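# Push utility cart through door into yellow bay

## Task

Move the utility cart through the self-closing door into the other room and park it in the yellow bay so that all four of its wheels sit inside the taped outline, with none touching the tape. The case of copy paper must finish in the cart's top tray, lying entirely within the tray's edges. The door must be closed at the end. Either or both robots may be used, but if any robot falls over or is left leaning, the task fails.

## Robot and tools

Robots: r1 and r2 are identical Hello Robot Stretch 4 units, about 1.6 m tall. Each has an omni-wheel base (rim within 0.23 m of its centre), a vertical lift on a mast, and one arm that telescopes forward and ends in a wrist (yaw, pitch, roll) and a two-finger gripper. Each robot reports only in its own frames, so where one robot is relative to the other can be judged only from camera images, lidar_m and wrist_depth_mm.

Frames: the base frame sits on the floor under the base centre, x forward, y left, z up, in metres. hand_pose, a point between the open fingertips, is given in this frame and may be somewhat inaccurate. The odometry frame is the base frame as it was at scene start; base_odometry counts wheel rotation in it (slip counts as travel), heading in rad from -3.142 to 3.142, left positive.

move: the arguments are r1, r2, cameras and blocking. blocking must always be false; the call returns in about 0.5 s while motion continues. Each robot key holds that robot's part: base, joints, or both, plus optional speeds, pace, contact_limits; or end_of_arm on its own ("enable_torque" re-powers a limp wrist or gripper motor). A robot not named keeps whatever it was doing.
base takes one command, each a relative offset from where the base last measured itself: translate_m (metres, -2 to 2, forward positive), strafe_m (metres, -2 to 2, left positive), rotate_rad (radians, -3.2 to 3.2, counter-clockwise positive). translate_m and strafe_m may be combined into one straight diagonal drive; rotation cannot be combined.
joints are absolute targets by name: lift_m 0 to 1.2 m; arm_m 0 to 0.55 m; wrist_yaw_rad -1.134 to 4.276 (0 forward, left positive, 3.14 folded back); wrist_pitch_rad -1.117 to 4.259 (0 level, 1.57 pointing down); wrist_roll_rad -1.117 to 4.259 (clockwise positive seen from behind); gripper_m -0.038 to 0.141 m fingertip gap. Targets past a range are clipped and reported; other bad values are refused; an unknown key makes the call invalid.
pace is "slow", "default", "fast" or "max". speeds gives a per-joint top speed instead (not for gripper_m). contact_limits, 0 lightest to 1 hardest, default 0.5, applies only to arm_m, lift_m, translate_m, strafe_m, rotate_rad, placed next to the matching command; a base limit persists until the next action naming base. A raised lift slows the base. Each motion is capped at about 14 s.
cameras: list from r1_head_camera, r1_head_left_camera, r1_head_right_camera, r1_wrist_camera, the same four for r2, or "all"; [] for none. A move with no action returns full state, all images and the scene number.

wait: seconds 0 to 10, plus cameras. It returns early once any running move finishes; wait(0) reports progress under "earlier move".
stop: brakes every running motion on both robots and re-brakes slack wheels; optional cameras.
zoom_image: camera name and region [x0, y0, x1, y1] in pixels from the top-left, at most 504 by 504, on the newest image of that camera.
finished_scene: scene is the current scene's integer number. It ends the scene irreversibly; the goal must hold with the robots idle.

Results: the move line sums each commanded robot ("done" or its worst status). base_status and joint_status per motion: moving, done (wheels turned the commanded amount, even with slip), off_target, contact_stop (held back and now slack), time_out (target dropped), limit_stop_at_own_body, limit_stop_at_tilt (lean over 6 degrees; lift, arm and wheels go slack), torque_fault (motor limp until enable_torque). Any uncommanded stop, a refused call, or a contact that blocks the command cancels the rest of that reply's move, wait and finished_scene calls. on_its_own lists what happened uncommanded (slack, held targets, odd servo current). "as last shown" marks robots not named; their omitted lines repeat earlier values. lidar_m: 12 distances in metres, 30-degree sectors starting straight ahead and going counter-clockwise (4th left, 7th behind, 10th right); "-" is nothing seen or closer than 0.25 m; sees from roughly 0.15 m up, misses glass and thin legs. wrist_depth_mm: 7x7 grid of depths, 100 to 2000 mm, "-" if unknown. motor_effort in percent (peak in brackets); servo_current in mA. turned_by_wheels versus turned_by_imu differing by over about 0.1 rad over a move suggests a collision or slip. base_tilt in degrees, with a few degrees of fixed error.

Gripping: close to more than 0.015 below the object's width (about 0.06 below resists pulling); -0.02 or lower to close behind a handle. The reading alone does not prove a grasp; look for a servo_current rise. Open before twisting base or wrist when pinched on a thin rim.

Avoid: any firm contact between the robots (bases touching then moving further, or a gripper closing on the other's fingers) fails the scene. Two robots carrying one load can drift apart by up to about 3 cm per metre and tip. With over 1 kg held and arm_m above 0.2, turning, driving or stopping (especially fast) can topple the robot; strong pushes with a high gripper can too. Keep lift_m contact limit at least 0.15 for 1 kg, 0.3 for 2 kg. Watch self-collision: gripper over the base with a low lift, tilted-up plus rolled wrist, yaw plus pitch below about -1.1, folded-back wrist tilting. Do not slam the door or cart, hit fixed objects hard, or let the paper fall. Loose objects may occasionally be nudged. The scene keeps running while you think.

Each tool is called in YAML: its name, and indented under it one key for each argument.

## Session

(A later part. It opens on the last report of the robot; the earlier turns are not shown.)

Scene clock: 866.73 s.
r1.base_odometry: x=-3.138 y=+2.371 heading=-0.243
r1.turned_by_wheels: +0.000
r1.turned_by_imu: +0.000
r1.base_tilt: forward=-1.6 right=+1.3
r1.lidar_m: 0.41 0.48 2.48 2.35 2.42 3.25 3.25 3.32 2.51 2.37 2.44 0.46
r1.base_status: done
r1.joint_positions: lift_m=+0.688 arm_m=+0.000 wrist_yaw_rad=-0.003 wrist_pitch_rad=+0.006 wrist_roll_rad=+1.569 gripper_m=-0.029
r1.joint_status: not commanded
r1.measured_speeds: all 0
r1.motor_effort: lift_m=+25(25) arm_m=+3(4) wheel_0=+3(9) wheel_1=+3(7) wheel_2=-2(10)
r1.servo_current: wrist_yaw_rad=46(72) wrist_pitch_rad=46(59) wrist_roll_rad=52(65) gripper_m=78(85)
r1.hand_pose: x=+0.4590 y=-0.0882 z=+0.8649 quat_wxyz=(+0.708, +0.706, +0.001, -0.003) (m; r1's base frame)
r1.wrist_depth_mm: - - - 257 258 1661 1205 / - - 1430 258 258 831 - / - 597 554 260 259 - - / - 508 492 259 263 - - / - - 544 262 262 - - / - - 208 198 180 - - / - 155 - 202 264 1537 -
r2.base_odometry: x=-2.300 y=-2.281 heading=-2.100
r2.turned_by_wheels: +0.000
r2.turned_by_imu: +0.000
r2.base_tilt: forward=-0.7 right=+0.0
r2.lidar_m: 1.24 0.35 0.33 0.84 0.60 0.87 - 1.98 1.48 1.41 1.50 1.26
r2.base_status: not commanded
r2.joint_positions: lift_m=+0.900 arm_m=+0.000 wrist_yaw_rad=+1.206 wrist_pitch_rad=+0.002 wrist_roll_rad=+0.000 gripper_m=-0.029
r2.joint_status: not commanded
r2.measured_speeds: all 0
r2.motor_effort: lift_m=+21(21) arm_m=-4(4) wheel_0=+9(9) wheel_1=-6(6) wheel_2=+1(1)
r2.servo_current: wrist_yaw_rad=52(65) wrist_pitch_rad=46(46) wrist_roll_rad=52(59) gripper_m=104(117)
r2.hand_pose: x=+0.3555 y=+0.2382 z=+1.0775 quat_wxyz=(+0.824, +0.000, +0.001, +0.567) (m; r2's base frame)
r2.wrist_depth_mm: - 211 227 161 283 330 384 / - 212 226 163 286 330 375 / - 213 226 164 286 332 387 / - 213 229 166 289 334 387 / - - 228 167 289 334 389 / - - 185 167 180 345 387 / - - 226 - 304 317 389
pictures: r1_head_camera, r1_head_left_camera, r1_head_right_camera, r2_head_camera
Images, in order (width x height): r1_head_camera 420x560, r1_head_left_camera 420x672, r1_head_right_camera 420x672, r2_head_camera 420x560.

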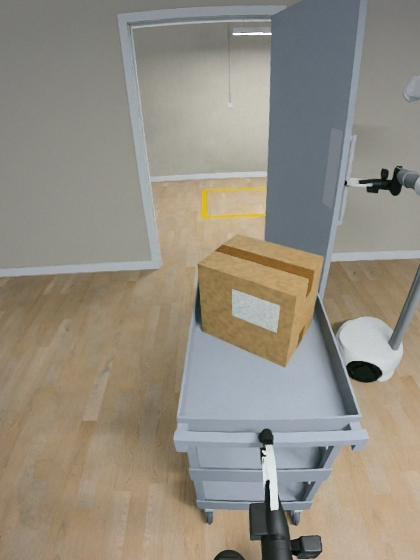

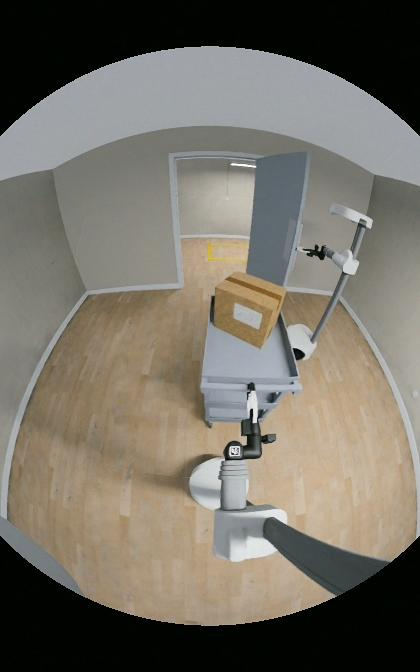

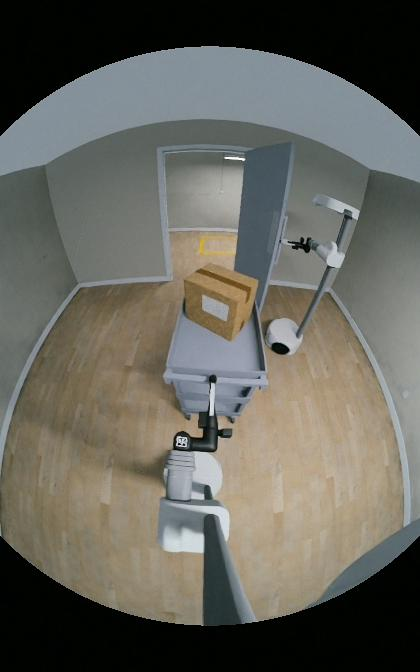

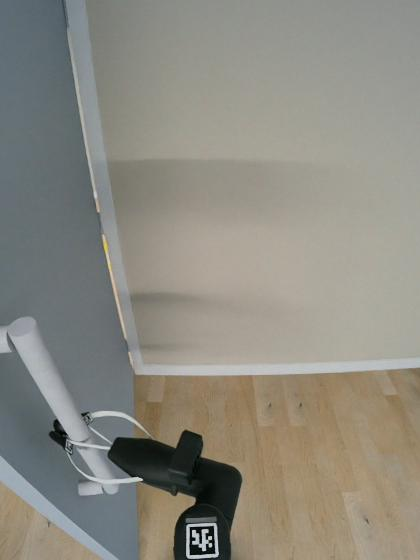

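move:
  blocking: false
  r1: {"base": {"translate_m": 0.3, "strafe_m": -0.05}, "pace": "slow"}

wait:
  seconds: 5
  cameras: ["r1_head_camera"]

Scene clock: 883.57 s.
move: r1 moving
r1.base_odometry: x=-3.126 y=+2.366 heading=-0.243
r1.turned_by_wheels: +0.001
r1.turned_by_imu: +0.000
r1.base_tilt: forward=-1.6 right=+1.3
r1.lidar_m: 0.43 0.50 2.49 2.35 2.45 3.23 3.26 3.32 2.52 2.36 2.44 0.45
r1.base_status: translate_m moving; strafe_m moving
r1.joint_positions: lift_m=+0.688 arm_m=+0.000 wrist_yaw_rad=-0.003 wrist_pitch_rad=+0.006 wrist_roll_rad=+1.569 gripper_m=-0.029
r1.joint_status: not commanded
r1.measured_speeds: translate_m=+0.049 strafe_m=-0.008 rotate_rad=+0.001 lift_m=+0.000 arm_m=+0.000 wrist_yaw_rad=+0.000 wrist_pitch_rad=+0.000 wrist_roll_rad=+0.000
r1.motor_effort: lift_m=+25(25) arm_m=+3(4) wheel_0=+6(8) wheel_1=+6(7) wheel_2=-6(7)
r1.servo_current: wrist_yaw_rad=33(59) wrist_pitch_rad=52(52) wrist_roll_rad=59(59) gripper_m=72(85)
r1.hand_pose: x=+0.4590 y=-0.0882 z=+0.8649 quat_wxyz=(+0.708, +0.706, +0.001, -0.003) (m; r1's base frame)
r1.wrist_depth_mm: - - - 258 259 1708 1182 / - - 1430 259 259 854 - / - 597 564 259 260 - - / - 500 492 260 262 - - / - - 539 259 263 - - / - - 208 199 181 - - / - 156 - 200 262 1537 -
r2: as last shown
r2.base_tilt: forward=-0.7 right=+0.1
r2.lidar_m: 1.23 0.36 0.36 0.83 0.61 0.84 - 1.97 1.46 1.40 1.51 1.28
r2.motor_effort: lift_m=+21(21) arm_m=-4(4) wheel_0=+8(9) wheel_1=-6(6) wheel_2=+1(1)
r2.servo_current: wrist_yaw_rad=52(59) wrist_pitch_rad=39(46) wrist_roll_rad=46(52) gripper_m=104(111)
r2.wrist_depth_mm: - 211 228 161 283 329 384 / - 212 225 163 286 329 377 / - 213 227 164 287 330 387 / - 214 228 166 289 334 387 / - - 228 167 290 334 392 / - - 185 167 180 343 387 / - - 225 - 304 319 389
pictures: none

Scene clock: 887.37 s.
earlier move: r1 done
r1.base_odometry: x=-2.859 y=+2.251 heading=-0.242
r1.turned_by_wheels: +0.000
r1.turned_by_imu: +0.000
r1.base_tilt: forward=-1.6 right=+1.3
r1.lidar_m: 0.41 0.42 2.55 2.41 2.49 3.35 3.57 3.45 2.45 2.30 1.25 0.46
r1.base_status: done
r1.joint_positions: lift_m=+0.688 arm_m=+0.000 wrist_yaw_rad=+0.000 wrist_pitch_rad=+0.006 wrist_roll_rad=+1.569 gripper_m=-0.029
r1.joint_status: not commanded
r1.measured_speeds: all 0
r1.motor_effort: lift_m=+25(25) arm_m=+3(4) wheel_0=+6(10) wheel_1=+3(7) wheel_2=-1(8)
r1.servo_current: wrist_yaw_rad=59(72) wrist_pitch_rad=46(59) wrist_roll_rad=59(65) gripper_m=85(85)
r1.hand_pose: x=+0.4593 y=-0.0875 z=+0.8649 quat_wxyz=(+0.708, +0.706, +0.002, -0.002) (m; r1's base frame)
r1.wrist_depth_mm: - - - - 277 1661 1205 / - 1118 1138 - 273 - - / - - 615 - 268 - - / - 539 496 206 267 - - / - - 521 263 263 - - / - - 209 200 181 - - / - - 615 146 258 140 -
r2.base_odometry: x=-2.300 y=-2.281 heading=-2.100
r2.turned_by_wheels: +0.000
r2.turned_by_imu: +0.001
r2.base_tilt: forward=-0.7 right=+0.0
r2.lidar_m: 1.25 0.37 0.35 0.55 0.59 0.83 - 1.99 1.46 1.42 1.49 1.28
r2.base_status: not commanded
r2.joint_positions: lift_m=+0.900 arm_m=+0.000 wrist_yaw_rad=+1.206 wrist_pitch_rad=+0.002 wrist_roll_rad=+0.000 gripper_m=-0.029
r2.joint_status: not commanded
r2.measured_speeds: all 0
r2.motor_effort: lift_m=+21(21) arm_m=-4(4) wheel_0=+8(9) wheel_1=-6(6) wheel_2=+1(1)
r2.servo_current: wrist_yaw_rad=59(65) wrist_pitch_rad=46(46) wrist_roll_rad=39(65) gripper_m=111(117)
r2.hand_pose: x=+0.3555 y=+0.2382 z=+1.0775 quat_wxyz=(+0.824, +0.000, +0.001, +0.567) (m; r2's base frame)
r2.wrist_depth_mm: - 212 229 162 285 330 387 / - 213 226 164 287 330 375 / - 213 227 165 289 332 387 / - 214 228 165 289 334 389 / 676 - 228 167 290 336 394 / 676 215 185 167 180 345 384 / 668 143 226 - 303 320 389
wait: 3.80 of 5 s (r1 has come to rest)
pictures: r1_head_camera
Images, in order (width x height): r1_head_camera 420x560.

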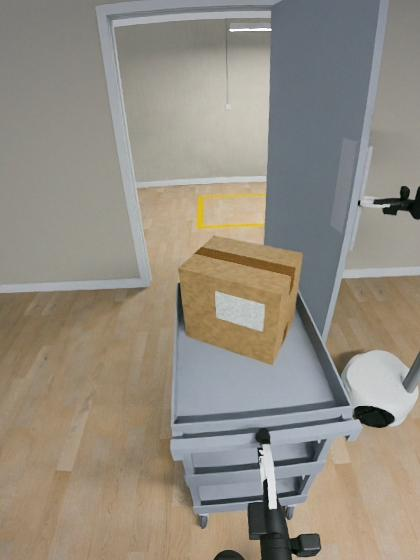

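move:
  blocking: false
  r1: {"base": {"translate_m": 0.5, "strafe_m": 0.05}, "pace": "slow"}

wait:
  seconds: 7
  cameras: ["r1_head_camera"]

Scene clock: 896.10 s.
move: r1 moving
r1.base_odometry: x=-2.847 y=+2.249 heading=-0.242
r1.turned_by_wheels: +0.000
r1.turned_by_imu: +0.000
r1.base_tilt: forward=-1.6 right=+1.3
r1.lidar_m: 0.41 0.41 2.53 2.41 2.47 3.28 3.60 3.45 2.47 2.32 1.24 0.44
r1.base_status: translate_m moving; strafe_m moving
r1.joint_positions: lift_m=+0.688 arm_m=+0.000 wrist_yaw_rad=+0.000 wrist_pitch_rad=+0.006 wrist_roll_rad=+1.569 gripper_m=-0.029
r1.joint_status: not commanded
r1.measured_speeds: translate_m=+0.050 strafe_m=+0.005 rotate_rad=+0.002 lift_m=+0.000 arm_m=+0.000 wrist_yaw_rad=+0.000 wrist_pitch_rad=+0.000 wrist_roll_rad=+0.000
r1.motor_effort: lift_m=+25(25) arm_m=+4(4) wheel_0=+4(8) wheel_1=+6(8) wheel_2=-7(8)
r1.servo_current: wrist_yaw_rad=33(59) wrist_pitch_rad=46(52) wrist_roll_rad=52(59) gripper_m=78(85)
r1.hand_pose: x=+0.4593 y=-0.0875 z=+0.8649 quat_wxyz=(+0.708, +0.706, +0.002, -0.002) (m; r1's base frame)
r1.wrist_depth_mm: - - - - 278 1708 1118 / - 1160 1138 - 274 - - / - - 627 - 271 - - / - 544 496 205 267 - - / - - 521 263 264 - - / - - 209 200 180 - - / - 155 615 198 256 141 -
r2: as last shown
r2.turned_by_imu: +0.000
r2.base_tilt: forward=-0.7 right=+0.1
r2.lidar_m: 1.23 0.33 0.34 0.56 0.61 1.09 - 1.99 1.47 1.40 1.51 1.30
r2.servo_current: wrist_yaw_rad=46(59) wrist_pitch_rad=46(46) wrist_roll_rad=39(52) gripper_m=111(111)
r2.wrist_depth_mm: - 211 227 161 286 329 387 / - 211 225 163 286 330 375 / - 214 226 164 287 330 382 / - 214 229 166 289 334 387 / 668 - 229 167 290 336 387 / 668 854 185 167 179 347 384 / 634 216 226 - 303 319 387
pictures: none

Scene clock: 901.90 s.
earlier move: r1 done
r1.base_odometry: x=-2.362 y=+2.179 heading=-0.242
r1.turned_by_wheels: +0.000
r1.turned_by_imu: -0.002
r1.base_tilt: forward=-1.6 right=+1.3
r1.lidar_m: 0.41 0.41 2.43 2.36 2.46 3.25 4.15 3.48 2.49 2.35 0.84 0.46
r1.base_status: done
r1.joint_positions: lift_m=+0.688 arm_m=+0.000 wrist_yaw_rad=-0.001 wrist_pitch_rad=+0.006 wrist_roll_rad=+1.569 gripper_m=-0.029
r1.joint_status: not commanded
r1.measured_speeds: all 0
r1.motor_effort: lift_m=+25(25) arm_m=+3(4) wheel_0=+2(8) wheel_1=+2(8) wheel_2=-4(8)
r1.servo_current: wrist_yaw_rad=46(72) wrist_pitch_rad=46(59) wrist_roll_rad=33(72) gripper_m=72(85)
r1.hand_pose: x=+0.4592 y=-0.0876 z=+0.8649 quat_wxyz=(+0.708, +0.706, +0.002, -0.002) (m; r1's base frame)
r1.wrist_depth_mm: - - - - 291 309 - / - - - - 282 - - / - - - - 276 - - / - - 521 210 270 - - / - - 512 262 264 - - / - - 207 199 179 - - / - 156 580 146 253 141 -
r2.base_odometry: x=-2.300 y=-2.281 heading=-2.100
r2.turned_by_wheels: +0.000
r2.turned_by_imu: +0.001
r2.base_tilt: forward=-0.7 right=+0.1
r2.lidar_m: 1.22 0.33 0.37 0.54 0.82 4.74 - 1.95 1.47 1.42 1.47 1.27
r2.base_status: not commanded
r2.joint_positions: lift_m=+0.900 arm_m=+0.000 wrist_yaw_rad=+1.206 wrist_pitch_rad=+0.002 wrist_roll_rad=+0.000 gripper_m=-0.029
r2.joint_status: not commanded
r2.measured_speeds: all 0
r2.motor_effort: lift_m=+21(21) arm_m=-4(4) wheel_0=+8(9) wheel_1=-6(6) wheel_2=+1(1)
r2.servo_current: wrist_yaw_rad=52(65) wrist_pitch_rad=39(46) wrist_roll_rad=39(59) gripper_m=98(117)
r2.hand_pose: x=+0.3555 y=+0.2382 z=+1.0775 quat_wxyz=(+0.824, +0.000, +0.001, +0.567) (m; r2's base frame)
r2.wrist_depth_mm: - 212 227 161 283 330 384 / - 212 225 164 286 329 373 / - 214 226 165 286 332 384 / - 213 227 166 289 334 389 / - 634 228 167 289 334 392 / - 212 185 167 180 347 384 / - 136 226 - 304 317 389
wait: 5.80 of 7 s (r1 has come to rest)
pictures: r1_head_camera
Images, in order (width x height): r1_head_camera 420x560.

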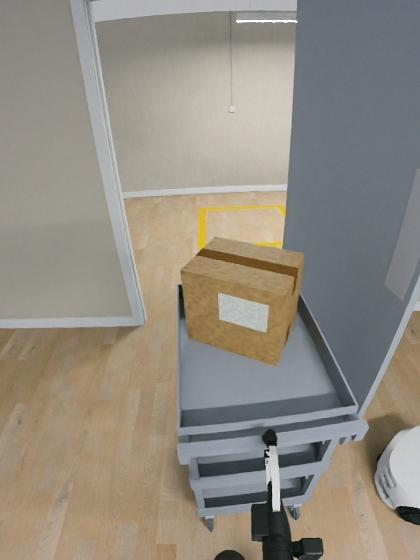

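move:
  blocking: false
  r1: {"base": {"translate_m": 0.5, "strafe_m": 0.04}, "pace": "slow"}

wait:
  seconds: 7
  cameras: ["r1_head_camera","r1_head_right_camera"]

Scene clock: 917.57 s.
move: r1 moving
r1.base_odometry: x=-2.349 y=+2.177 heading=-0.242
r1.turned_by_wheels: +0.000
r1.turned_by_imu: +0.000
r1.base_tilt: forward=-1.6 right=+1.3
r1.lidar_m: 0.39 0.44 2.44 2.38 2.44 3.23 4.15 3.48 2.46 2.33 0.83 0.47
r1.base_status: translate_m moving; strafe_m moving
r1.joint_positions: lift_m=+0.688 arm_m=+0.000 wrist_yaw_rad=-0.001 wrist_pitch_rad=+0.006 wrist_roll_rad=+1.569 gripper_m=-0.029
r1.joint_status: not commanded
r1.measured_speeds: translate_m=+0.049 strafe_m=+0.003 rotate_rad=+0.000 lift_m=+0.000 arm_m=+0.000 wrist_yaw_rad=+0.000 wrist_pitch_rad=+0.000 wrist_roll_rad=+0.000
r1.motor_effort: lift_m=+25(25) arm_m=+4(4) wheel_0=+4(4) wheel_1=+5(6) wheel_2=-8(10)
r1.servo_current: wrist_yaw_rad=46(59) wrist_pitch_rad=59(59) wrist_roll_rad=46(59) gripper_m=72(78)
r1.hand_pose: x=+0.4592 y=-0.0876 z=+0.8649 quat_wxyz=(+0.708, +0.706, +0.002, -0.002) (m; r1's base frame)
r1.wrist_depth_mm: - - - - 290 306 - / - - - - 282 - - / - - - - 276 - - / - - 521 208 270 - - / - - 512 262 264 - - / - - 207 198 179 - - / - 155 580 145 253 141 -
r2: as last shown
r2.turned_by_imu: +0.000
r2.base_tilt: forward=-0.6 right=+0.0
r2.lidar_m: 1.22 0.34 0.36 0.54 0.79 4.77 - 1.98 1.48 1.41 1.51 1.27
r2.servo_current: wrist_yaw_rad=59(59) wrist_pitch_rad=39(46) wrist_roll_rad=52(59) gripper_m=104(117)
r2.wrist_depth_mm: - 211 228 161 285 330 387 / - 212 225 163 287 330 373 / - 213 226 165 286 330 387 / - 214 228 166 287 330 384 / - - 228 167 290 336 392 / - 213 186 167 180 347 384 / - 136 226 - 303 319 387
pictures: none

Scene clock: 923.37 s.
earlier move: r1 done
r1.base_odometry: x=-1.867 y=+2.098 heading=-0.242
r1.turned_by_wheels: +0.000
r1.turned_by_imu: -0.001
r1.base_tilt: forward=-1.6 right=+1.3
r1.lidar_m: 0.38 0.44 1.79 2.35 2.43 3.27 - 3.52 2.50 0.71 0.66 0.47
r1.base_status: done
r1.joint_positions: lift_m=+0.688 arm_m=+0.000 wrist_yaw_rad=-0.001 wrist_pitch_rad=+0.006 wrist_roll_rad=+1.569 gripper_m=-0.029
r1.joint_status: not commanded
r1.measured_speeds: all 0
r1.motor_effort: lift_m=+25(25) arm_m=+4(4) wheel_0=+2(7) wheel_1=+4(7) wheel_2=-4(10)
r1.servo_current: wrist_yaw_rad=46(72) wrist_pitch_rad=52(59) wrist_roll_rad=65(72) gripper_m=72(85)
r1.hand_pose: x=+0.4592 y=-0.0876 z=+0.8649 quat_wxyz=(+0.708, +0.706, +0.002, -0.002) (m; r1's base frame)
r1.wrist_depth_mm: - - - - 300 306 - / - - - - 283 - - / - - - 654 277 1708 - / - - 525 211 271 - - / - - 504 263 263 - - / - - 208 198 180 - - / - 155 580 146 253 140 -
r2.base_odometry: x=-2.300 y=-2.281 heading=-2.100
r2.turned_by_wheels: +0.000
r2.turned_by_imu: +0.001
r2.base_tilt: forward=-0.7 right=+0.0
r2.lidar_m: 1.22 0.34 0.38 0.73 3.50 4.77 - 1.96 1.47 1.41 1.50 1.26
r2.base_status: not commanded
r2.joint_positions: lift_m=+0.900 arm_m=+0.000 wrist_yaw_rad=+1.206 wrist_pitch_rad=+0.002 wrist_roll_rad=+0.000 gripper_m=-0.029
r2.joint_status: not commanded
r2.measured_speeds: all 0
r2.motor_effort: lift_m=+21(21) arm_m=-4(4) wheel_0=+8(9) wheel_1=-6(6) wheel_2=+1(1)
r2.servo_current: wrist_yaw_rad=65(65) wrist_pitch_rad=33(46) wrist_roll_rad=52(65) gripper_m=104(117)
r2.hand_pose: x=+0.3555 y=+0.2382 z=+1.0775 quat_wxyz=(+0.824, +0.000, +0.001, +0.567) (m; r2's base frame)
r2.wrist_depth_mm: - 211 227 161 283 330 384 / - 213 225 163 285 330 375 / - 213 227 164 287 330 387 / - 215 228 165 289 332 389 / - 798 229 167 287 336 392 / - 707 186 167 179 345 387 / - 661 226 - 304 319 389
wait: 5.80 of 7 s (r1 has come to rest)
pictures: r1_head_camera, r1_head_right_camera
Images, in order (width x height): r1_head_camera 420x560, r1_head_right_camera 420x672.

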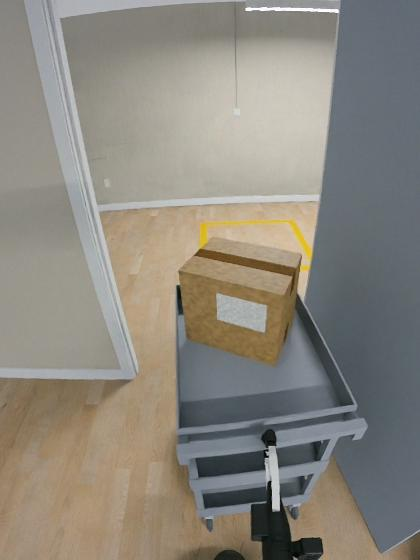

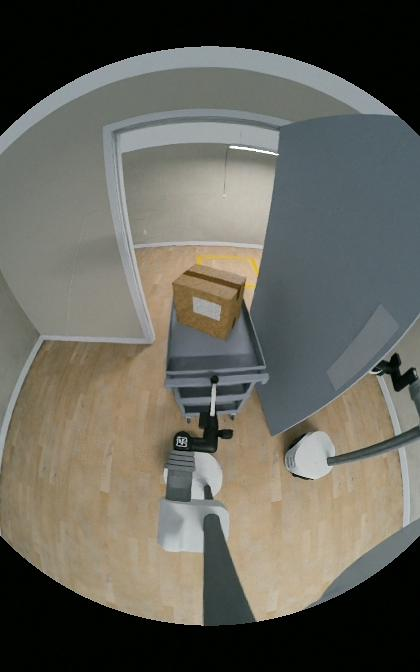

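move:
  blocking: false
  r1: {"base": {"translate_m": 0.5, "strafe_m": 0.04}, "pace": "slow"}

wait:
  seconds: 7
  cameras: ["r1_head_camera","r1_head_right_camera"]

Scene clock: 937.17 s.
move: r1 moving
r1.base_odometry: x=-1.855 y=+2.096 heading=-0.242
r1.turned_by_wheels: +0.000
r1.turned_by_imu: +0.000
r1.base_tilt: forward=-1.6 right=+1.3
r1.lidar_m: 0.39 0.42 1.75 2.36 2.43 3.25 - 3.52 2.47 0.71 0.68 0.46
r1.base_status: translate_m moving; strafe_m moving
r1.joint_positions: lift_m=+0.688 arm_m=+0.000 wrist_yaw_rad=-0.001 wrist_pitch_rad=+0.006 wrist_roll_rad=+1.569 gripper_m=-0.029
r1.joint_status: not commanded
r1.measured_speeds: translate_m=+0.048 strafe_m=+0.004 rotate_rad=+0.000 lift_m=+0.000 arm_m=+0.000 wrist_yaw_rad=+0.000 wrist_pitch_rad=+0.000 wrist_roll_rad=+0.000
r1.motor_effort: lift_m=+25(25) arm_m=+4(4) wheel_0=+5(5) wheel_1=+4(7) wheel_2=-7(11)
r1.servo_current: wrist_yaw_rad=52(72) wrist_pitch_rad=52(52) wrist_roll_rad=59(59) gripper_m=78(85)
r1.hand_pose: x=+0.4592 y=-0.0876 z=+0.8649 quat_wxyz=(+0.708, +0.706, +0.002, -0.002) (m; r1's base frame)
r1.wrist_depth_mm: - - - - 300 304 - / - - - - 283 - - / - - - 668 277 1708 - / - - 525 209 271 - - / - - 508 262 265 - - / - - 208 198 180 - - / - 155 580 146 252 141 -
r2: as last shown
r2.turned_by_imu: +0.000
r2.lidar_m: 1.23 0.34 0.36 0.72 3.55 4.74 - 1.98 1.48 1.41 1.48 1.29
r2.motor_effort: lift_m=+21(21) arm_m=-4(4) wheel_0=+9(9) wheel_1=-6(6) wheel_2=+0(1)
r2.servo_current: wrist_yaw_rad=59(59) wrist_pitch_rad=46(46) wrist_roll_rad=39(65) gripper_m=111(111)
r2.wrist_depth_mm: - 211 227 161 283 329 382 / - 213 225 163 286 329 375 / - 214 227 165 286 332 387 / - 215 229 166 289 330 387 / - 768 229 167 290 336 392 / - 661 186 167 180 347 387 / - 668 225 - 304 317 389
pictures: none

Scene clock: 942.97 s.
earlier move: r1 done
r1.base_odometry: x=-1.372 y=+2.017 heading=-0.242
r1.turned_by_wheels: +0.000
r1.turned_by_imu: +0.000
r1.base_tilt: forward=-1.6 right=+1.3
r1.lidar_m: 0.40 0.39 1.11 2.35 2.41 3.22 - 3.55 0.82 0.58 0.59 0.45
r1.base_status: done
r1.joint_positions: lift_m=+0.688 arm_m=+0.000 wrist_yaw_rad=-0.001 wrist_pitch_rad=+0.006 wrist_roll_rad=+1.569 gripper_m=-0.029
r1.joint_status: not commanded
r1.measured_speeds: all 0
r1.motor_effort: lift_m=+25(25) arm_m=+4(4) wheel_0=+3(7) wheel_1=+4(7) wheel_2=-4(11)
r1.servo_current: wrist_yaw_rad=52(91) wrist_pitch_rad=39(59) wrist_roll_rad=39(85) gripper_m=78(85)
r1.hand_pose: x=+0.4592 y=-0.0876 z=+0.8649 quat_wxyz=(+0.708, +0.706, +0.002, -0.002) (m; r1's base frame)
r1.wrist_depth_mm: - - - - 303 320 1078 / - - - - 286 1708 - / - - - 683 278 1756 - / - - 539 211 273 - - / - 521 504 262 263 - - / - - 208 198 180 - - / - 156 574 147 252 141 -
r2.base_odometry: x=-2.300 y=-2.281 heading=-2.100
r2.turned_by_wheels: +0.000
r2.turned_by_imu: +0.001
r2.base_tilt: forward=-0.7 right=+0.0
r2.lidar_m: 1.23 0.36 0.36 3.32 3.48 4.75 - 1.97 1.45 1.42 1.50 1.27
r2.base_status: not commanded
r2.joint_positions: lift_m=+0.900 arm_m=+0.000 wrist_yaw_rad=+1.206 wrist_pitch_rad=+0.002 wrist_roll_rad=+0.000 gripper_m=-0.029
r2.joint_status: not commanded
r2.measured_speeds: all 0
r2.motor_effort: lift_m=+21(21) arm_m=-4(4) wheel_0=+8(9) wheel_1=-6(6) wheel_2=+1(1)
r2.servo_current: wrist_yaw_rad=59(65) wrist_pitch_rad=39(46) wrist_roll_rad=46(65) gripper_m=104(117)
r2.hand_pose: x=+0.3555 y=+0.2382 z=+1.0775 quat_wxyz=(+0.824, +0.000, +0.001, +0.567) (m; r2's base frame)
r2.wrist_depth_mm: - 211 227 161 285 330 384 / - 213 225 163 285 330 375 / - 213 226 164 286 332 387 / - 214 228 166 289 334 387 / - - 229 167 289 334 392 / - - 186 166 180 345 387 / - - 225 - 303 317 387
wait: 5.80 of 7 s (r1 has come to rest)
pictures: r1_head_camera, r1_head_right_camera
Images, in order (width x height): r1_head_camera 420x560, r1_head_right_camera 420x672.

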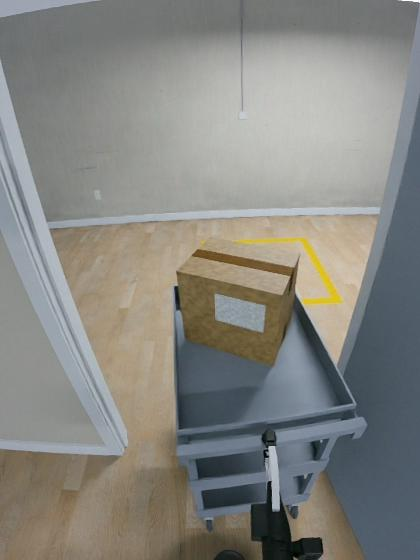

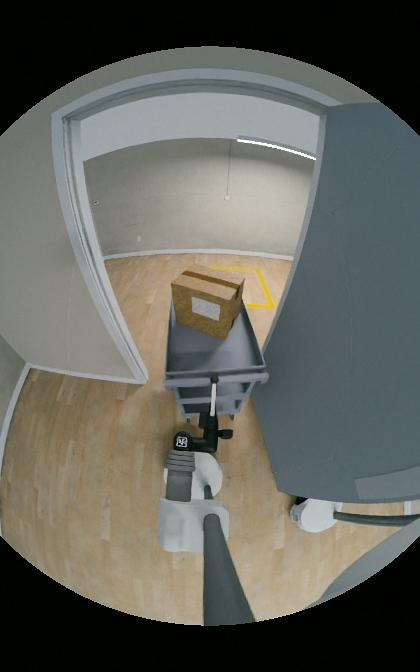

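move:
  blocking: false
  r1: {"base": {"translate_m": 0.25, "strafe_m": 0.14}, "pace": "slow"}

wait:
  seconds: 7
  cameras: ["r1_head_camera","r1_head_left_camera"]

Scene clock: 995.97 s.
move: r1 moving
r1.base_odometry: x=-1.358 y=+2.021 heading=-0.242
r1.turned_by_wheels: +0.000
r1.turned_by_imu: +0.000
r1.base_tilt: forward=-1.6 right=+1.3
r1.lidar_m: 0.39 0.40 1.10 2.35 2.42 3.21 - 3.55 0.68 0.59 0.59 0.45
r1.base_status: translate_m moving; strafe_m moving
r1.joint_positions: lift_m=+0.688 arm_m=+0.000 wrist_yaw_rad=-0.001 wrist_pitch_rad=+0.006 wrist_roll_rad=+1.569 gripper_m=-0.029
r1.joint_status: not commanded
r1.measured_speeds: translate_m=+0.047 strafe_m=+0.027 rotate_rad=+0.000 lift_m=+0.000 arm_m=+0.000 wrist_yaw_rad=-0.007 wrist_pitch_rad=+0.000 wrist_roll_rad=+0.000
r1.motor_effort: lift_m=+25(25) arm_m=+3(4) wheel_0=+3(5) wheel_1=+3(7) wheel_2=-8(9)
r1.servo_current: wrist_yaw_rad=59(59) wrist_pitch_rad=52(52) wrist_roll_rad=59(59) gripper_m=72(78)
r1.hand_pose: x=+0.4592 y=-0.0878 z=+0.8649 quat_wxyz=(+0.708, +0.706, +0.002, -0.003) (m; r1's base frame)
r1.wrist_depth_mm: - 699 707 - 306 322 1098 / - - - - 287 1708 1308 / - - - 683 278 1863 - / - - 535 210 272 - - / - 517 508 206 264 - - / - - 207 198 179 - - / - 155 574 146 252 141 -
r2: as last shown
r2.turned_by_imu: +0.000
r2.base_tilt: forward=-0.6 right=+0.0
r2.lidar_m: 1.23 0.31 0.36 3.32 3.51 4.75 - 1.96 1.47 1.42 1.51 1.29
r2.motor_effort: lift_m=+21(21) arm_m=-4(4) wheel_0=+8(9) wheel_1=-5(6) wheel_2=+1(1)
r2.servo_current: wrist_yaw_rad=46(65) wrist_pitch_rad=33(46) wrist_roll_rad=46(52) gripper_m=104(111)
r2.wrist_depth_mm: - 211 228 161 286 330 387 / - 212 226 163 285 329 377 / - 214 227 165 286 332 387 / - 214 228 165 286 334 389 / - - 229 167 290 332 389 / - - 186 167 180 345 387 / - - 225 - 306 319 389
pictures: none

Scene clock: 999.50 s.
earlier move: r1 done
r1.base_odometry: x=-1.096 y=+2.093 heading=-0.242
r1.turned_by_wheels: +0.000
r1.turned_by_imu: +0.000
r1.base_tilt: forward=-1.6 right=+1.3
r1.lidar_m: 0.41 0.66 0.74 1.87 2.26 3.04 - 3.73 0.78 0.65 0.68 0.42
r1.base_status: done
r1.joint_positions: lift_m=+0.688 arm_m=+0.000 wrist_yaw_rad=-0.001 wrist_pitch_rad=+0.006 wrist_roll_rad=+1.569 gripper_m=-0.029
r1.joint_status: not commanded
r1.measured_speeds: all 0
r1.motor_effort: lift_m=+25(25) arm_m=+4(4) wheel_0=+3(5) wheel_1=+1(8) wheel_2=-3(10)
r1.servo_current: wrist_yaw_rad=46(72) wrist_pitch_rad=46(59) wrist_roll_rad=39(65) gripper_m=72(85)
r1.hand_pose: x=+0.4592 y=-0.0878 z=+0.8649 quat_wxyz=(+0.708, +0.706, +0.002, -0.003) (m; r1's base frame)
r1.wrist_depth_mm: - - - 257 256 1756 1229 / - - - 258 259 1863 - / - - 549 258 259 - - / - 504 492 258 260 - - / - - 544 259 260 - - / - - 206 199 178 - - / - 156 - 146 263 1537 -
r2.base_odometry: x=-2.300 y=-2.281 heading=-2.100
r2.turned_by_wheels: +0.000
r2.turned_by_imu: +0.000
r2.base_tilt: forward=-0.6 right=+0.1
r2.lidar_m: 1.23 0.33 0.36 3.32 3.47 4.75 - 1.95 1.47 1.43 1.49 1.28
r2.base_status: not commanded
r2.joint_positions: lift_m=+0.900 arm_m=+0.000 wrist_yaw_rad=+1.206 wrist_pitch_rad=+0.002 wrist_roll_rad=+0.000 gripper_m=-0.029
r2.joint_status: not commanded
r2.measured_speeds: all 0
r2.motor_effort: lift_m=+21(21) arm_m=-4(4) wheel_0=+8(9) wheel_1=-6(6) wheel_2=+1(1)
r2.servo_current: wrist_yaw_rad=52(72) wrist_pitch_rad=46(46) wrist_roll_rad=52(65) gripper_m=104(117)
r2.hand_pose: x=+0.3555 y=+0.2382 z=+1.0775 quat_wxyz=(+0.824, +0.000, +0.001, +0.567) (m; r2's base frame)
r2.wrist_depth_mm: - 211 227 161 285 329 384 / - 212 225 163 286 330 375 / - 213 227 165 287 330 387 / - 214 228 166 289 332 387 / - - 228 167 290 334 392 / - - 185 167 180 345 387 / - - 226 - 304 317 387
wait: 3.53 of 7 s (r1 has come to rest)
pictures: r1_head_camera, r1_head_left_camera
Images, in order (width x height): r1_head_camera 420x560, r1_head_left_camera 420x672.

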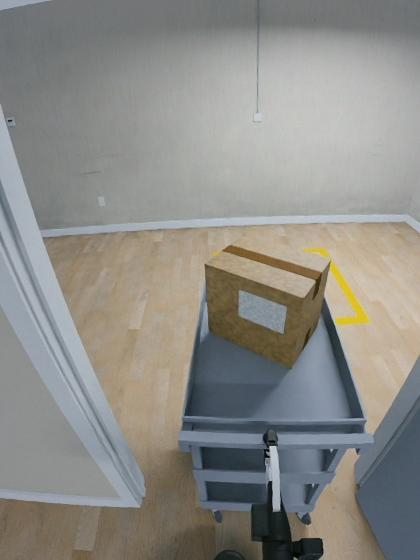

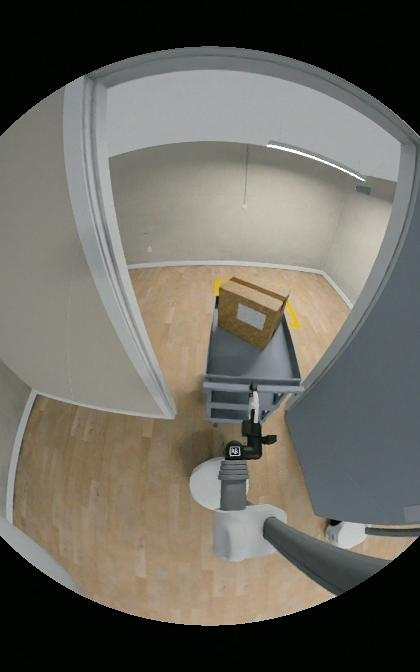

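move:
  blocking: false
  r1: {"base": {"translate_m": 0.05, "strafe_m": 0.12}, "pace": "slow"}

wait:
  seconds: 7
  cameras: ["r1_head_camera","r1_head_left_camera"]

Scene clock: 1029.60 s.
move: r1 moving
r1.base_odometry: x=-1.088 y=+2.103 heading=-0.243
r1.turned_by_wheels: -0.001
r1.turned_by_imu: -0.001
r1.base_tilt: forward=-1.6 right=+1.3
r1.lidar_m: 0.41 0.63 0.74 1.85 2.28 3.04 - 3.74 0.79 0.67 0.66 0.44
r1.base_status: translate_m moving; strafe_m moving
r1.joint_positions: lift_m=+0.688 arm_m=+0.000 wrist_yaw_rad=-0.001 wrist_pitch_rad=+0.006 wrist_roll_rad=+1.569 gripper_m=-0.029
r1.joint_status: not commanded
r1.measured_speeds: translate_m=+0.019 strafe_m=+0.046 rotate_rad=-0.001 lift_m=+0.000 arm_m=+0.000 wrist_yaw_rad=+0.000 wrist_pitch_rad=+0.000 wrist_roll_rad=+0.000
r1.motor_effort: lift_m=+25(25) arm_m=+4(4) wheel_0=-9(9) wheel_1=+5(8) wheel_2=-5(7)
r1.servo_current: wrist_yaw_rad=39(59) wrist_pitch_rad=52(59) wrist_roll_rad=72(72) gripper_m=78(78)
r1.hand_pose: x=+0.4592 y=-0.0878 z=+0.8649 quat_wxyz=(+0.708, +0.706, +0.002, -0.003) (m; r1's base frame)
r1.wrist_depth_mm: - - - 255 256 1808 1229 / - - - 256 257 1808 - / - - 539 257 259 - - / - 504 492 257 258 - - / - - 549 259 260 - - / - - 204 199 179 - - / - 155 - 146 263 1537 -
r2: as last shown
r2.base_tilt: forward=-0.7 right=+0.0
r2.lidar_m: 1.22 0.34 0.36 3.31 3.48 4.74 - 1.98 1.47 1.41 1.50 1.29
r2.servo_current: wrist_yaw_rad=46(52) wrist_pitch_rad=39(46) wrist_roll_rad=46(52) gripper_m=98(111)
r2.wrist_depth_mm: - 212 228 161 283 329 387 / - 213 226 163 286 329 375 / - 214 227 165 287 330 384 / - 214 228 166 289 334 389 / - - 228 167 290 334 394 / - - 186 167 180 345 384 / - - 226 - 304 320 387
pictures: none

Scene clock: 1031.67 s.
earlier move: r1 done
r1.base_odometry: x=-1.019 y=+2.198 heading=-0.243
r1.turned_by_wheels: +0.000
r1.turned_by_imu: +0.000
r1.base_tilt: forward=-1.6 right=+1.3
r1.lidar_m: 0.43 0.54 0.66 1.68 2.17 2.90 - 3.92 0.89 0.77 0.77 0.44
r1.base_status: done
r1.joint_positions: lift_m=+0.688 arm_m=+0.000 wrist_yaw_rad=-0.001 wrist_pitch_rad=+0.006 wrist_roll_rad=+1.569 gripper_m=-0.029
r1.joint_status: not commanded
r1.measured_speeds: all 0
r1.motor_effort: lift_m=+25(25) arm_m=+4(4) wheel_0=-5(11) wheel_1=+1(8) wheel_2=-3(7)
r1.servo_current: wrist_yaw_rad=52(65) wrist_pitch_rad=46(59) wrist_roll_rad=52(72) gripper_m=72(85)
r1.hand_pose: x=+0.4592 y=-0.0878 z=+0.8649 quat_wxyz=(+0.708, +0.706, +0.002, -0.003) (m; r1's base frame)
r1.wrist_depth_mm: - - - 228 230 1661 - / - - 544 234 237 - - / - 477 477 186 243 - - / - - 525 247 250 - - / - - 609 253 257 - - / - - 188 199 179 1756 - / - 155 - 146 276 1537 -
r2.base_odometry: x=-2.300 y=-2.281 heading=-2.100
r2.turned_by_wheels: +0.000
r2.turned_by_imu: +0.000
r2.base_tilt: forward=-0.6 right=+0.0
r2.lidar_m: 1.24 0.34 0.35 3.30 3.49 4.73 - 1.98 1.47 1.41 1.51 1.27
r2.base_status: not commanded
r2.joint_positions: lift_m=+0.900 arm_m=+0.000 wrist_yaw_rad=+1.206 wrist_pitch_rad=+0.002 wrist_roll_rad=+0.000 gripper_m=-0.029
r2.joint_status: not commanded
r2.measured_speeds: all 0
r2.motor_effort: lift_m=+21(21) arm_m=-4(4) wheel_0=+8(9) wheel_1=-6(6) wheel_2=+1(1)
r2.servo_current: wrist_yaw_rad=52(65) wrist_pitch_rad=39(46) wrist_roll_rad=52(59) gripper_m=111(117)
r2.hand_pose: x=+0.3555 y=+0.2382 z=+1.0775 quat_wxyz=(+0.824, +0.000, +0.001, +0.567) (m; r2's base frame)
r2.wrist_depth_mm: - 211 228 161 283 329 387 / - 213 224 163 287 330 377 / - 213 227 165 287 330 387 / - 214 227 165 289 332 387 / - - 228 167 289 334 392 / - - 185 167 180 345 387 / - - 225 - 303 319 392
wait: 2.07 of 7 s (r1 has come to rest)
pictures: r1_head_camera, r1_head_left_camera
Images, in order (width x height): r1_head_camera 420x560, r1_head_left_camera 420x672.

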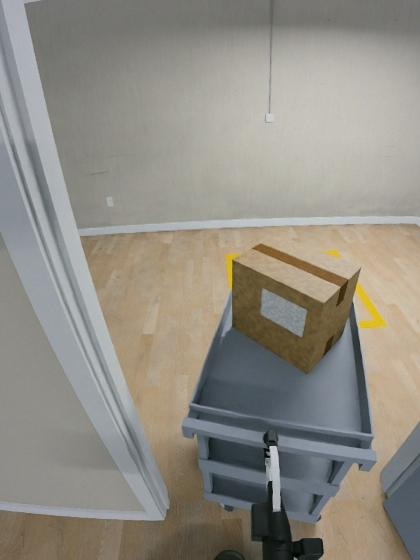

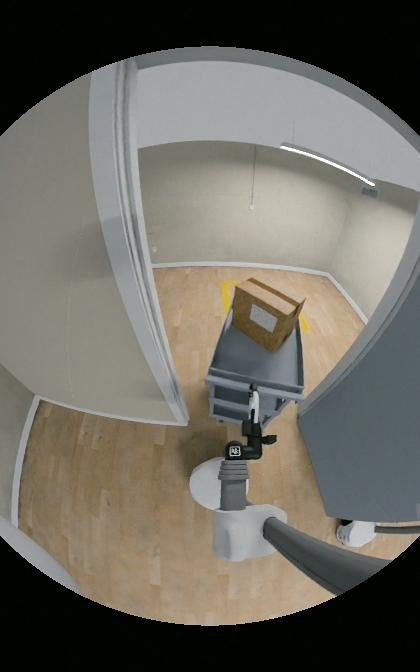

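move:
  blocking: false
  r1: {"base": {"translate_m": 0.3, "strafe_m": -0.09}, "pace": "slow"}

wait:
  seconds: 7
  cameras: ["r1_head_camera","r1_head_left_camera"]

Scene clock: 1039.77 s.
move: r1 moving
r1.base_odometry: x=-1.008 y=+2.191 heading=-0.242
r1.turned_by_wheels: +0.000
r1.turned_by_imu: +0.000
r1.base_tilt: forward=-1.6 right=+1.3
r1.lidar_m: 0.43 0.52 0.64 1.67 2.18 2.91 - 3.90 0.88 0.77 0.74 0.41
r1.base_status: translate_m moving; strafe_m moving
r1.joint_positions: lift_m=+0.688 arm_m=+0.000 wrist_yaw_rad=-0.001 wrist_pitch_rad=+0.006 wrist_roll_rad=+1.569 gripper_m=-0.029
r1.joint_status: not commanded
r1.measured_speeds: translate_m=+0.048 strafe_m=-0.014 rotate_rad=+0.000 lift_m=+0.000 arm_m=+0.000 wrist_yaw_rad=+0.000 wrist_pitch_rad=+0.000 wrist_roll_rad=+0.000
r1.motor_effort: lift_m=+25(25) arm_m=+4(4) wheel_0=+9(9) wheel_1=+4(5) wheel_2=-8(8)
r1.servo_current: wrist_yaw_rad=46(59) wrist_pitch_rad=46(52) wrist_roll_rad=46(65) gripper_m=72(85)
r1.hand_pose: x=+0.4592 y=-0.0878 z=+0.8649 quat_wxyz=(+0.708, +0.706, +0.002, -0.003) (m; r1's base frame)
r1.wrist_depth_mm: - - - 223 226 - - / - - 530 230 234 - - / - 469 469 182 241 - - / - - 525 187 248 - - / - - 609 251 255 - - / - - 207 197 182 1808 - / - 156 - 145 180 1537 -
r2: as last shown
r2.lidar_m: 1.22 0.35 0.36 3.34 3.47 4.76 - 1.97 1.45 1.41 1.51 1.27
r2.servo_current: wrist_yaw_rad=59(65) wrist_pitch_rad=46(46) wrist_roll_rad=52(52) gripper_m=104(111)
r2.wrist_depth_mm: - 212 227 162 283 330 387 / - 213 225 164 286 330 375 / - 213 227 165 287 332 387 / - 214 228 166 286 334 392 / - - 227 167 289 334 389 / - - 186 167 180 345 384 / - - 226 - 304 319 389
pictures: none

Scene clock: 1043.63 s.
earlier move: r1 done
r1.base_odometry: x=-0.749 y=+2.039 heading=-0.242
r1.turned_by_wheels: +0.000
r1.turned_by_imu: +0.001
r1.base_tilt: forward=-1.6 right=+1.3
r1.lidar_m: 0.42 0.47 0.38 0.71 2.28 3.01 - 1.33 0.69 0.62 0.64 0.45
r1.base_status: done
r1.joint_positions: lift_m=+0.688 arm_m=+0.000 wrist_yaw_rad=+0.001 wrist_pitch_rad=+0.006 wrist_roll_rad=+1.569 gripper_m=-0.029
r1.joint_status: not commanded
r1.measured_speeds: all 0
r1.motor_effort: lift_m=+25(25) arm_m=+3(4) wheel_0=+5(10) wheel_1=+4(7) wheel_2=-1(8)
r1.servo_current: wrist_yaw_rad=59(72) wrist_pitch_rad=46(52) wrist_roll_rad=46(65) gripper_m=78(85)
r1.hand_pose: x=+0.4594 y=-0.0871 z=+0.8649 quat_wxyz=(+0.708, +0.706, +0.003, -0.002) (m; r1's base frame)
r1.wrist_depth_mm: - - - 242 241 1618 - / - - - 243 245 - - / - 549 496 246 248 - - / - 512 496 250 251 - - / - - 554 252 255 - - / - - 209 196 182 768 - / - - - 146 263 1576 -
r2.base_odometry: x=-2.300 y=-2.281 heading=-2.100
r2.turned_by_wheels: +0.000
r2.turned_by_imu: +0.001
r2.base_tilt: forward=-0.7 right=+0.0
r2.lidar_m: 1.24 0.34 0.37 3.34 3.52 4.73 - 1.96 1.46 1.42 1.51 1.28
r2.base_status: not commanded
r2.joint_positions: lift_m=+0.900 arm_m=+0.000 wrist_yaw_rad=+1.206 wrist_pitch_rad=+0.002 wrist_roll_rad=+0.000 gripper_m=-0.029
r2.joint_status: not commanded
r2.measured_speeds: all 0
r2.motor_effort: lift_m=+21(21) arm_m=-4(4) wheel_0=+8(9) wheel_1=-6(6) wheel_2=+1(1)
r2.servo_current: wrist_yaw_rad=52(65) wrist_pitch_rad=39(46) wrist_roll_rad=46(59) gripper_m=104(117)
r2.hand_pose: x=+0.3555 y=+0.2382 z=+1.0775 quat_wxyz=(+0.824, +0.000, +0.001, +0.567) (m; r2's base frame)
r2.wrist_depth_mm: - 212 227 161 285 330 382 / - 212 226 164 286 330 375 / - 213 226 164 286 330 387 / - 214 227 166 289 332 387 / - - 229 166 290 334 392 / - - 186 167 180 345 387 / - - 226 - 306 320 389
wait: 3.87 of 7 s (r1 has come to rest)
pictures: r1_head_camera, r1_head_left_camera
Images, in order (width x height): r1_head_camera 420x560, r1_head_left_camera 420x672.

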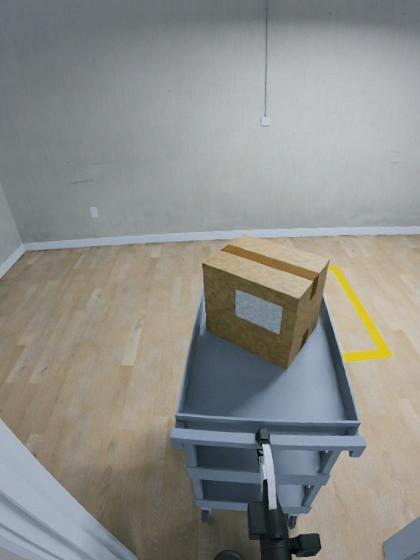

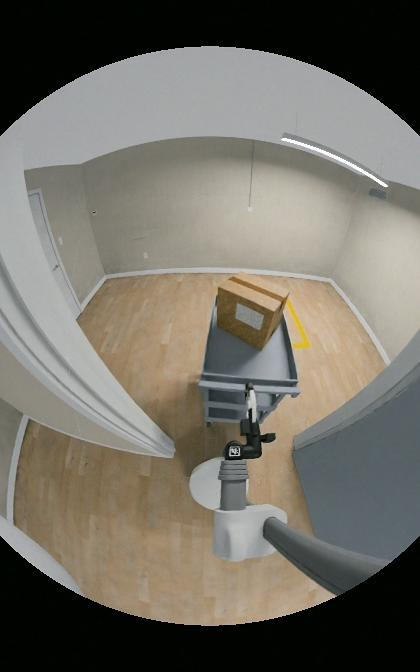

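move:
  blocking: false
  r1: {"base": {"rotate_rad": -0.15}, "pace": "slow", "contact_limits": {"rotate_rad": 0.5}}

wait:
  seconds: 4
  cameras: ["r1_head_camera","r1_wrist_camera"]

Scene clock: 1090.00 s.
move: r1 moving
r1.base_odometry: x=-0.749 y=+2.039 heading=-0.354
r1.turned_by_wheels: -0.113
r1.turned_by_imu: -0.113
r1.base_tilt: forward=-1.6 right=+1.3
r1.lidar_m: 0.40 0.43 0.36 0.50 2.21 2.74 - 4.31 0.77 0.62 0.61 0.46
r1.base_status: rotate_rad moving
r1.joint_positions: lift_m=+0.688 arm_m=+0.000 wrist_yaw_rad=+0.004 wrist_pitch_rad=+0.006 wrist_roll_rad=+1.569 gripper_m=-0.029
r1.joint_status: not commanded
r1.measured_speeds: translate_m=+0.001 strafe_m=+0.001 rotate_rad=-0.292 lift_m=+0.000 arm_m=+0.000 wrist_yaw_rad=+0.000 wrist_pitch_rad=+0.000 wrist_roll_rad=+0.000
r1.motor_effort: lift_m=+25(25) arm_m=+3(4) wheel_0=+6(14) wheel_1=+5(8) wheel_2=+6(9)
r1.servo_current: wrist_yaw_rad=65(72) wrist_pitch_rad=46(52) wrist_roll_rad=39(52) gripper_m=72(78)
r1.contact_limits: rotate_rad 0.5
r1.hand_pose: x=+0.4597 y=-0.0861 z=+0.8649 quat_wxyz=(+0.708, +0.706, +0.004, -0.001) (m; r1's base frame)
r1.wrist_depth_mm: - - - - 277 1576 1138 / - - - - 270 1863 - / - - 676 204 266 - - / - - 492 259 263 - - / - - 512 258 259 - - / - - 208 197 181 - - / - - 591 146 253 141 -
r2: as last shown
r2.turned_by_imu: +0.000
r2.base_tilt: forward=-0.6 right=+0.0
r2.lidar_m: 1.24 0.34 0.35 3.32 3.49 4.73 - 1.96 1.48 1.41 1.51 1.29
r2.motor_effort: lift_m=+21(21) arm_m=-4(4) wheel_0=+8(9) wheel_1=-5(6) wheel_2=+1(1)
r2.servo_current: wrist_yaw_rad=65(65) wrist_pitch_rad=39(46) wrist_roll_rad=52(52) gripper_m=104(111)
r2.wrist_depth_mm: - 211 226 161 285 330 389 / - 212 225 163 286 329 377 / - 213 226 165 286 332 389 / - 215 228 165 287 332 387 / - - 228 167 289 336 387 / - - 186 167 179 345 387 / - - 224 - 304 319 389
pictures: none

Scene clock: 1090.57 s.
earlier move: r1 done
r1.base_odometry: x=-0.749 y=+2.038 heading=-0.391
r1.turned_by_wheels: -0.037
r1.turned_by_imu: -0.037
r1.base_tilt: forward=-1.6 right=+1.2
r1.lidar_m: 0.39 0.41 0.37 0.46 2.21 2.68 - 4.52 0.78 0.61 0.60 0.49
r1.base_status: done
r1.joint_positions: lift_m=+0.688 arm_m=+0.000 wrist_yaw_rad=+0.003 wrist_pitch_rad=+0.006 wrist_roll_rad=+1.569 gripper_m=-0.029
r1.joint_status: not commanded
r1.measured_speeds: all 0
r1.motor_effort: lift_m=+25(25) arm_m=+0(4) wheel_0=+2(14) wheel_1=+3(8) wheel_2=+3(9)
r1.servo_current: wrist_yaw_rad=52(72) wrist_pitch_rad=39(52) wrist_roll_rad=39(65) gripper_m=78(78)
r1.contact_limits: rotate_rad 0.5
r1.hand_pose: x=+0.4595 y=-0.0866 z=+0.8649 quat_wxyz=(+0.708, +0.706, +0.003, -0.001) (m; r1's base frame)
r1.wrist_depth_mm: - - - - 300 317 402 / - - - - 283 1756 - / - - - 676 277 1808 - / - - 539 208 268 - - / - 508 496 259 262 - - / - - 208 198 180 - - / - 155 569 193 250 141 -
r2.base_odometry: x=-2.300 y=-2.281 heading=-2.100
r2.turned_by_wheels: +0.000
r2.turned_by_imu: +0.000
r2.base_tilt: forward=-0.7 right=+0.1
r2.lidar_m: 1.23 0.35 0.34 3.31 3.52 4.78 - 1.96 1.47 1.43 1.50 1.27
r2.base_status: not commanded
r2.joint_positions: lift_m=+0.900 arm_m=+0.000 wrist_yaw_rad=+1.206 wrist_pitch_rad=+0.002 wrist_roll_rad=+0.000 gripper_m=-0.029
r2.joint_status: not commanded
r2.measured_speeds: all 0
r2.motor_effort: lift_m=+21(21) arm_m=-4(4) wheel_0=+8(9) wheel_1=-6(6) wheel_2=+0(1)
r2.servo_current: wrist_yaw_rad=59(65) wrist_pitch_rad=46(46) wrist_roll_rad=52(52) gripper_m=111(111)
r2.hand_pose: x=+0.3555 y=+0.2382 z=+1.0775 quat_wxyz=(+0.824, +0.000, +0.001, +0.567) (m; r2's base frame)
r2.wrist_depth_mm: - 211 228 162 282 329 384 / - 213 225 164 286 330 375 / - 214 227 165 287 332 387 / - 213 228 165 287 334 387 / - - 228 166 290 334 392 / - - 185 167 179 345 384 / - - 225 - 303 319 389
wait: 0.57 of 4 s (r1 has come to rest)
pictures: r1_head_camera, r1_wrist_camera
Images, in order (width x height): r1_head_camera 420x560, r1_wrist_camera 616x392.

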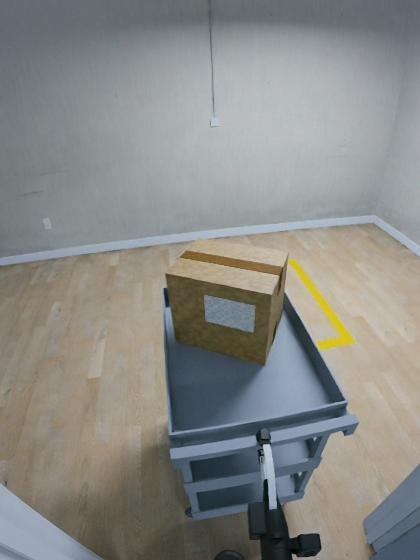

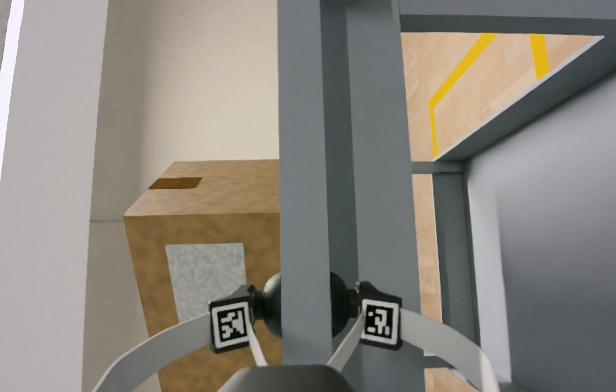

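move:
  blocking: false
  r1: {"base": {"translate_m": 0.35}, "pace": "slow"}

wait:
  seconds: 6
  cameras: ["r1_head_camera","r1_head_right_camera"]

Scene clock: 1097.33 s.
move: r1 moving
r1.base_odometry: x=-0.738 y=+2.034 heading=-0.391
r1.turned_by_wheels: +0.000
r1.turned_by_imu: +0.000
r1.base_tilt: forward=-1.6 right=+1.3
r1.lidar_m: 0.37 0.41 0.38 0.43 2.22 2.70 - 4.53 0.78 0.62 0.59 0.45
r1.base_status: translate_m moving
r1.joint_positions: lift_m=+0.688 arm_m=+0.000 wrist_yaw_rad=+0.003 wrist_pitch_rad=+0.006 wrist_roll_rad=+1.569 gripper_m=-0.029
r1.joint_status: not commanded
r1.measured_speeds: translate_m=+0.048 strafe_m=+0.001 rotate_rad=-0.003 lift_m=+0.000 arm_m=+0.000 wrist_yaw_rad=+0.000 wrist_pitch_rad=+0.000 wrist_roll_rad=+0.000
r1.motor_effort: lift_m=+25(25) arm_m=-3(4) wheel_0=+7(8) wheel_1=+4(6) wheel_2=-6(7)
r1.servo_current: wrist_yaw_rad=46(59) wrist_pitch_rad=46(52) wrist_roll_rad=52(59) gripper_m=78(78)
r1.hand_pose: x=+0.4595 y=-0.0866 z=+0.8649 quat_wxyz=(+0.708, +0.706, +0.003, -0.001) (m; r1's base frame)
r1.wrist_depth_mm: - - - - 306 312 329 / - - - - 289 1708 - / - - - - 278 1863 - / - - 574 208 270 - - / - 500 496 258 262 - - / - - 208 197 181 - - / - 156 559 191 247 141 -
r2: as last shown
r2.base_tilt: forward=-0.7 right=+0.0
r2.lidar_m: 1.24 0.35 0.35 3.33 3.52 4.74 - 1.95 1.47 1.42 1.50 1.26
r2.motor_effort: lift_m=+21(21) arm_m=-4(4) wheel_0=+8(9) wheel_1=-6(6) wheel_2=+1(1)
r2.servo_current: wrist_yaw_rad=52(65) wrist_pitch_rad=39(46) wrist_roll_rad=33(52) gripper_m=111(111)
r2.wrist_depth_mm: - 211 228 161 285 329 384 / - 212 226 164 286 329 375 / - 213 227 164 286 332 387 / - 213 228 165 287 332 389 / - - 228 167 289 336 389 / - - 186 167 179 345 387 / - - 225 - 304 317 387
pictures: none

Scene clock: 1101.63 s.
earlier move: r1 done
r1.base_odometry: x=-0.426 y=+1.905 heading=-0.391
r1.turned_by_wheels: +0.000
r1.turned_by_imu: -0.001
r1.base_tilt: forward=-1.6 right=+1.3
r1.lidar_m: 0.34 0.35 2.54 0.40 0.37 2.76 - 1.32 0.61 0.54 2.45 0.43
r1.base_status: done
r1.joint_positions: lift_m=+0.688 arm_m=+0.000 wrist_yaw_rad=-0.003 wrist_pitch_rad=+0.009 wrist_roll_rad=+1.569 gripper_m=-0.029
r1.joint_status: not commanded
r1.measured_speeds: all 0
r1.motor_effort: lift_m=+25(25) arm_m=+4(4) wheel_0=+3(8) wheel_1=+2(7) wheel_2=-3(12)
r1.servo_current: wrist_yaw_rad=46(65) wrist_pitch_rad=52(65) wrist_roll_rad=46(72) gripper_m=52(85)
r1.hand_pose: x=+0.4590 y=-0.0884 z=+0.8642 quat_wxyz=(+0.708, +0.707, +0.002, -0.004) (m; r1's base frame)
r1.wrist_depth_mm: - - - - 322 329 332 / - - - - 300 1661 1229 / - - - - 276 1708 - / - - - 194 255 1756 - / - 615 484 236 241 - - / - 466 459 187 182 - - / - 473 182 128 214 - -
r2.base_odometry: x=-2.300 y=-2.281 heading=-2.100
r2.turned_by_wheels: +0.000
r2.turned_by_imu: +0.001
r2.base_tilt: forward=-0.6 right=+0.0
r2.lidar_m: 1.22 0.35 0.36 3.30 3.51 4.76 - 1.93 1.47 1.41 1.49 1.29
r2.base_status: not commanded
r2.joint_positions: lift_m=+0.900 arm_m=+0.000 wrist_yaw_rad=+1.206 wrist_pitch_rad=+0.002 wrist_roll_rad=+0.000 gripper_m=-0.029
r2.joint_status: not commanded
r2.measured_speeds: all 0
r2.motor_effort: lift_m=+21(21) arm_m=-4(4) wheel_0=+8(9) wheel_1=-6(6) wheel_2=+1(1)
r2.servo_current: wrist_yaw_rad=46(72) wrist_pitch_rad=39(46) wrist_roll_rad=52(59) gripper_m=111(117)
r2.hand_pose: x=+0.3555 y=+0.2382 z=+1.0775 quat_wxyz=(+0.824, +0.000, +0.001, +0.567) (m; r2's base frame)
r2.wrist_depth_mm: - 211 227 161 283 329 384 / - 212 225 164 286 330 377 / - 214 227 165 287 332 387 / - 214 228 166 287 334 387 / - - 229 166 289 334 392 / - - 186 167 179 345 384 / - - 225 - 304 319 387
wait: 4.30 of 6 s (r1 has come to rest)
pictures: r1_head_camera, r1_head_right_camera
Images, in order (width x height): r1_head_camera 420x560, r1_head_right_camera 420x672.

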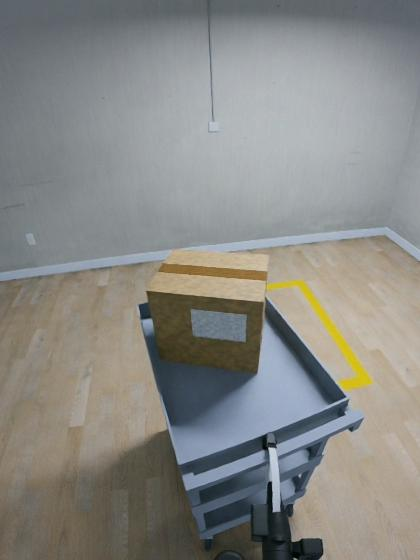

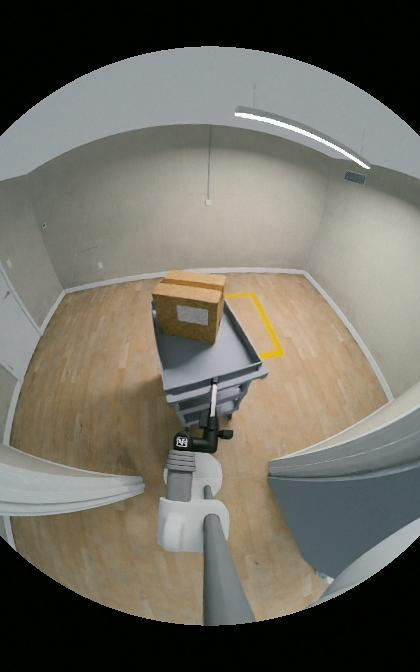

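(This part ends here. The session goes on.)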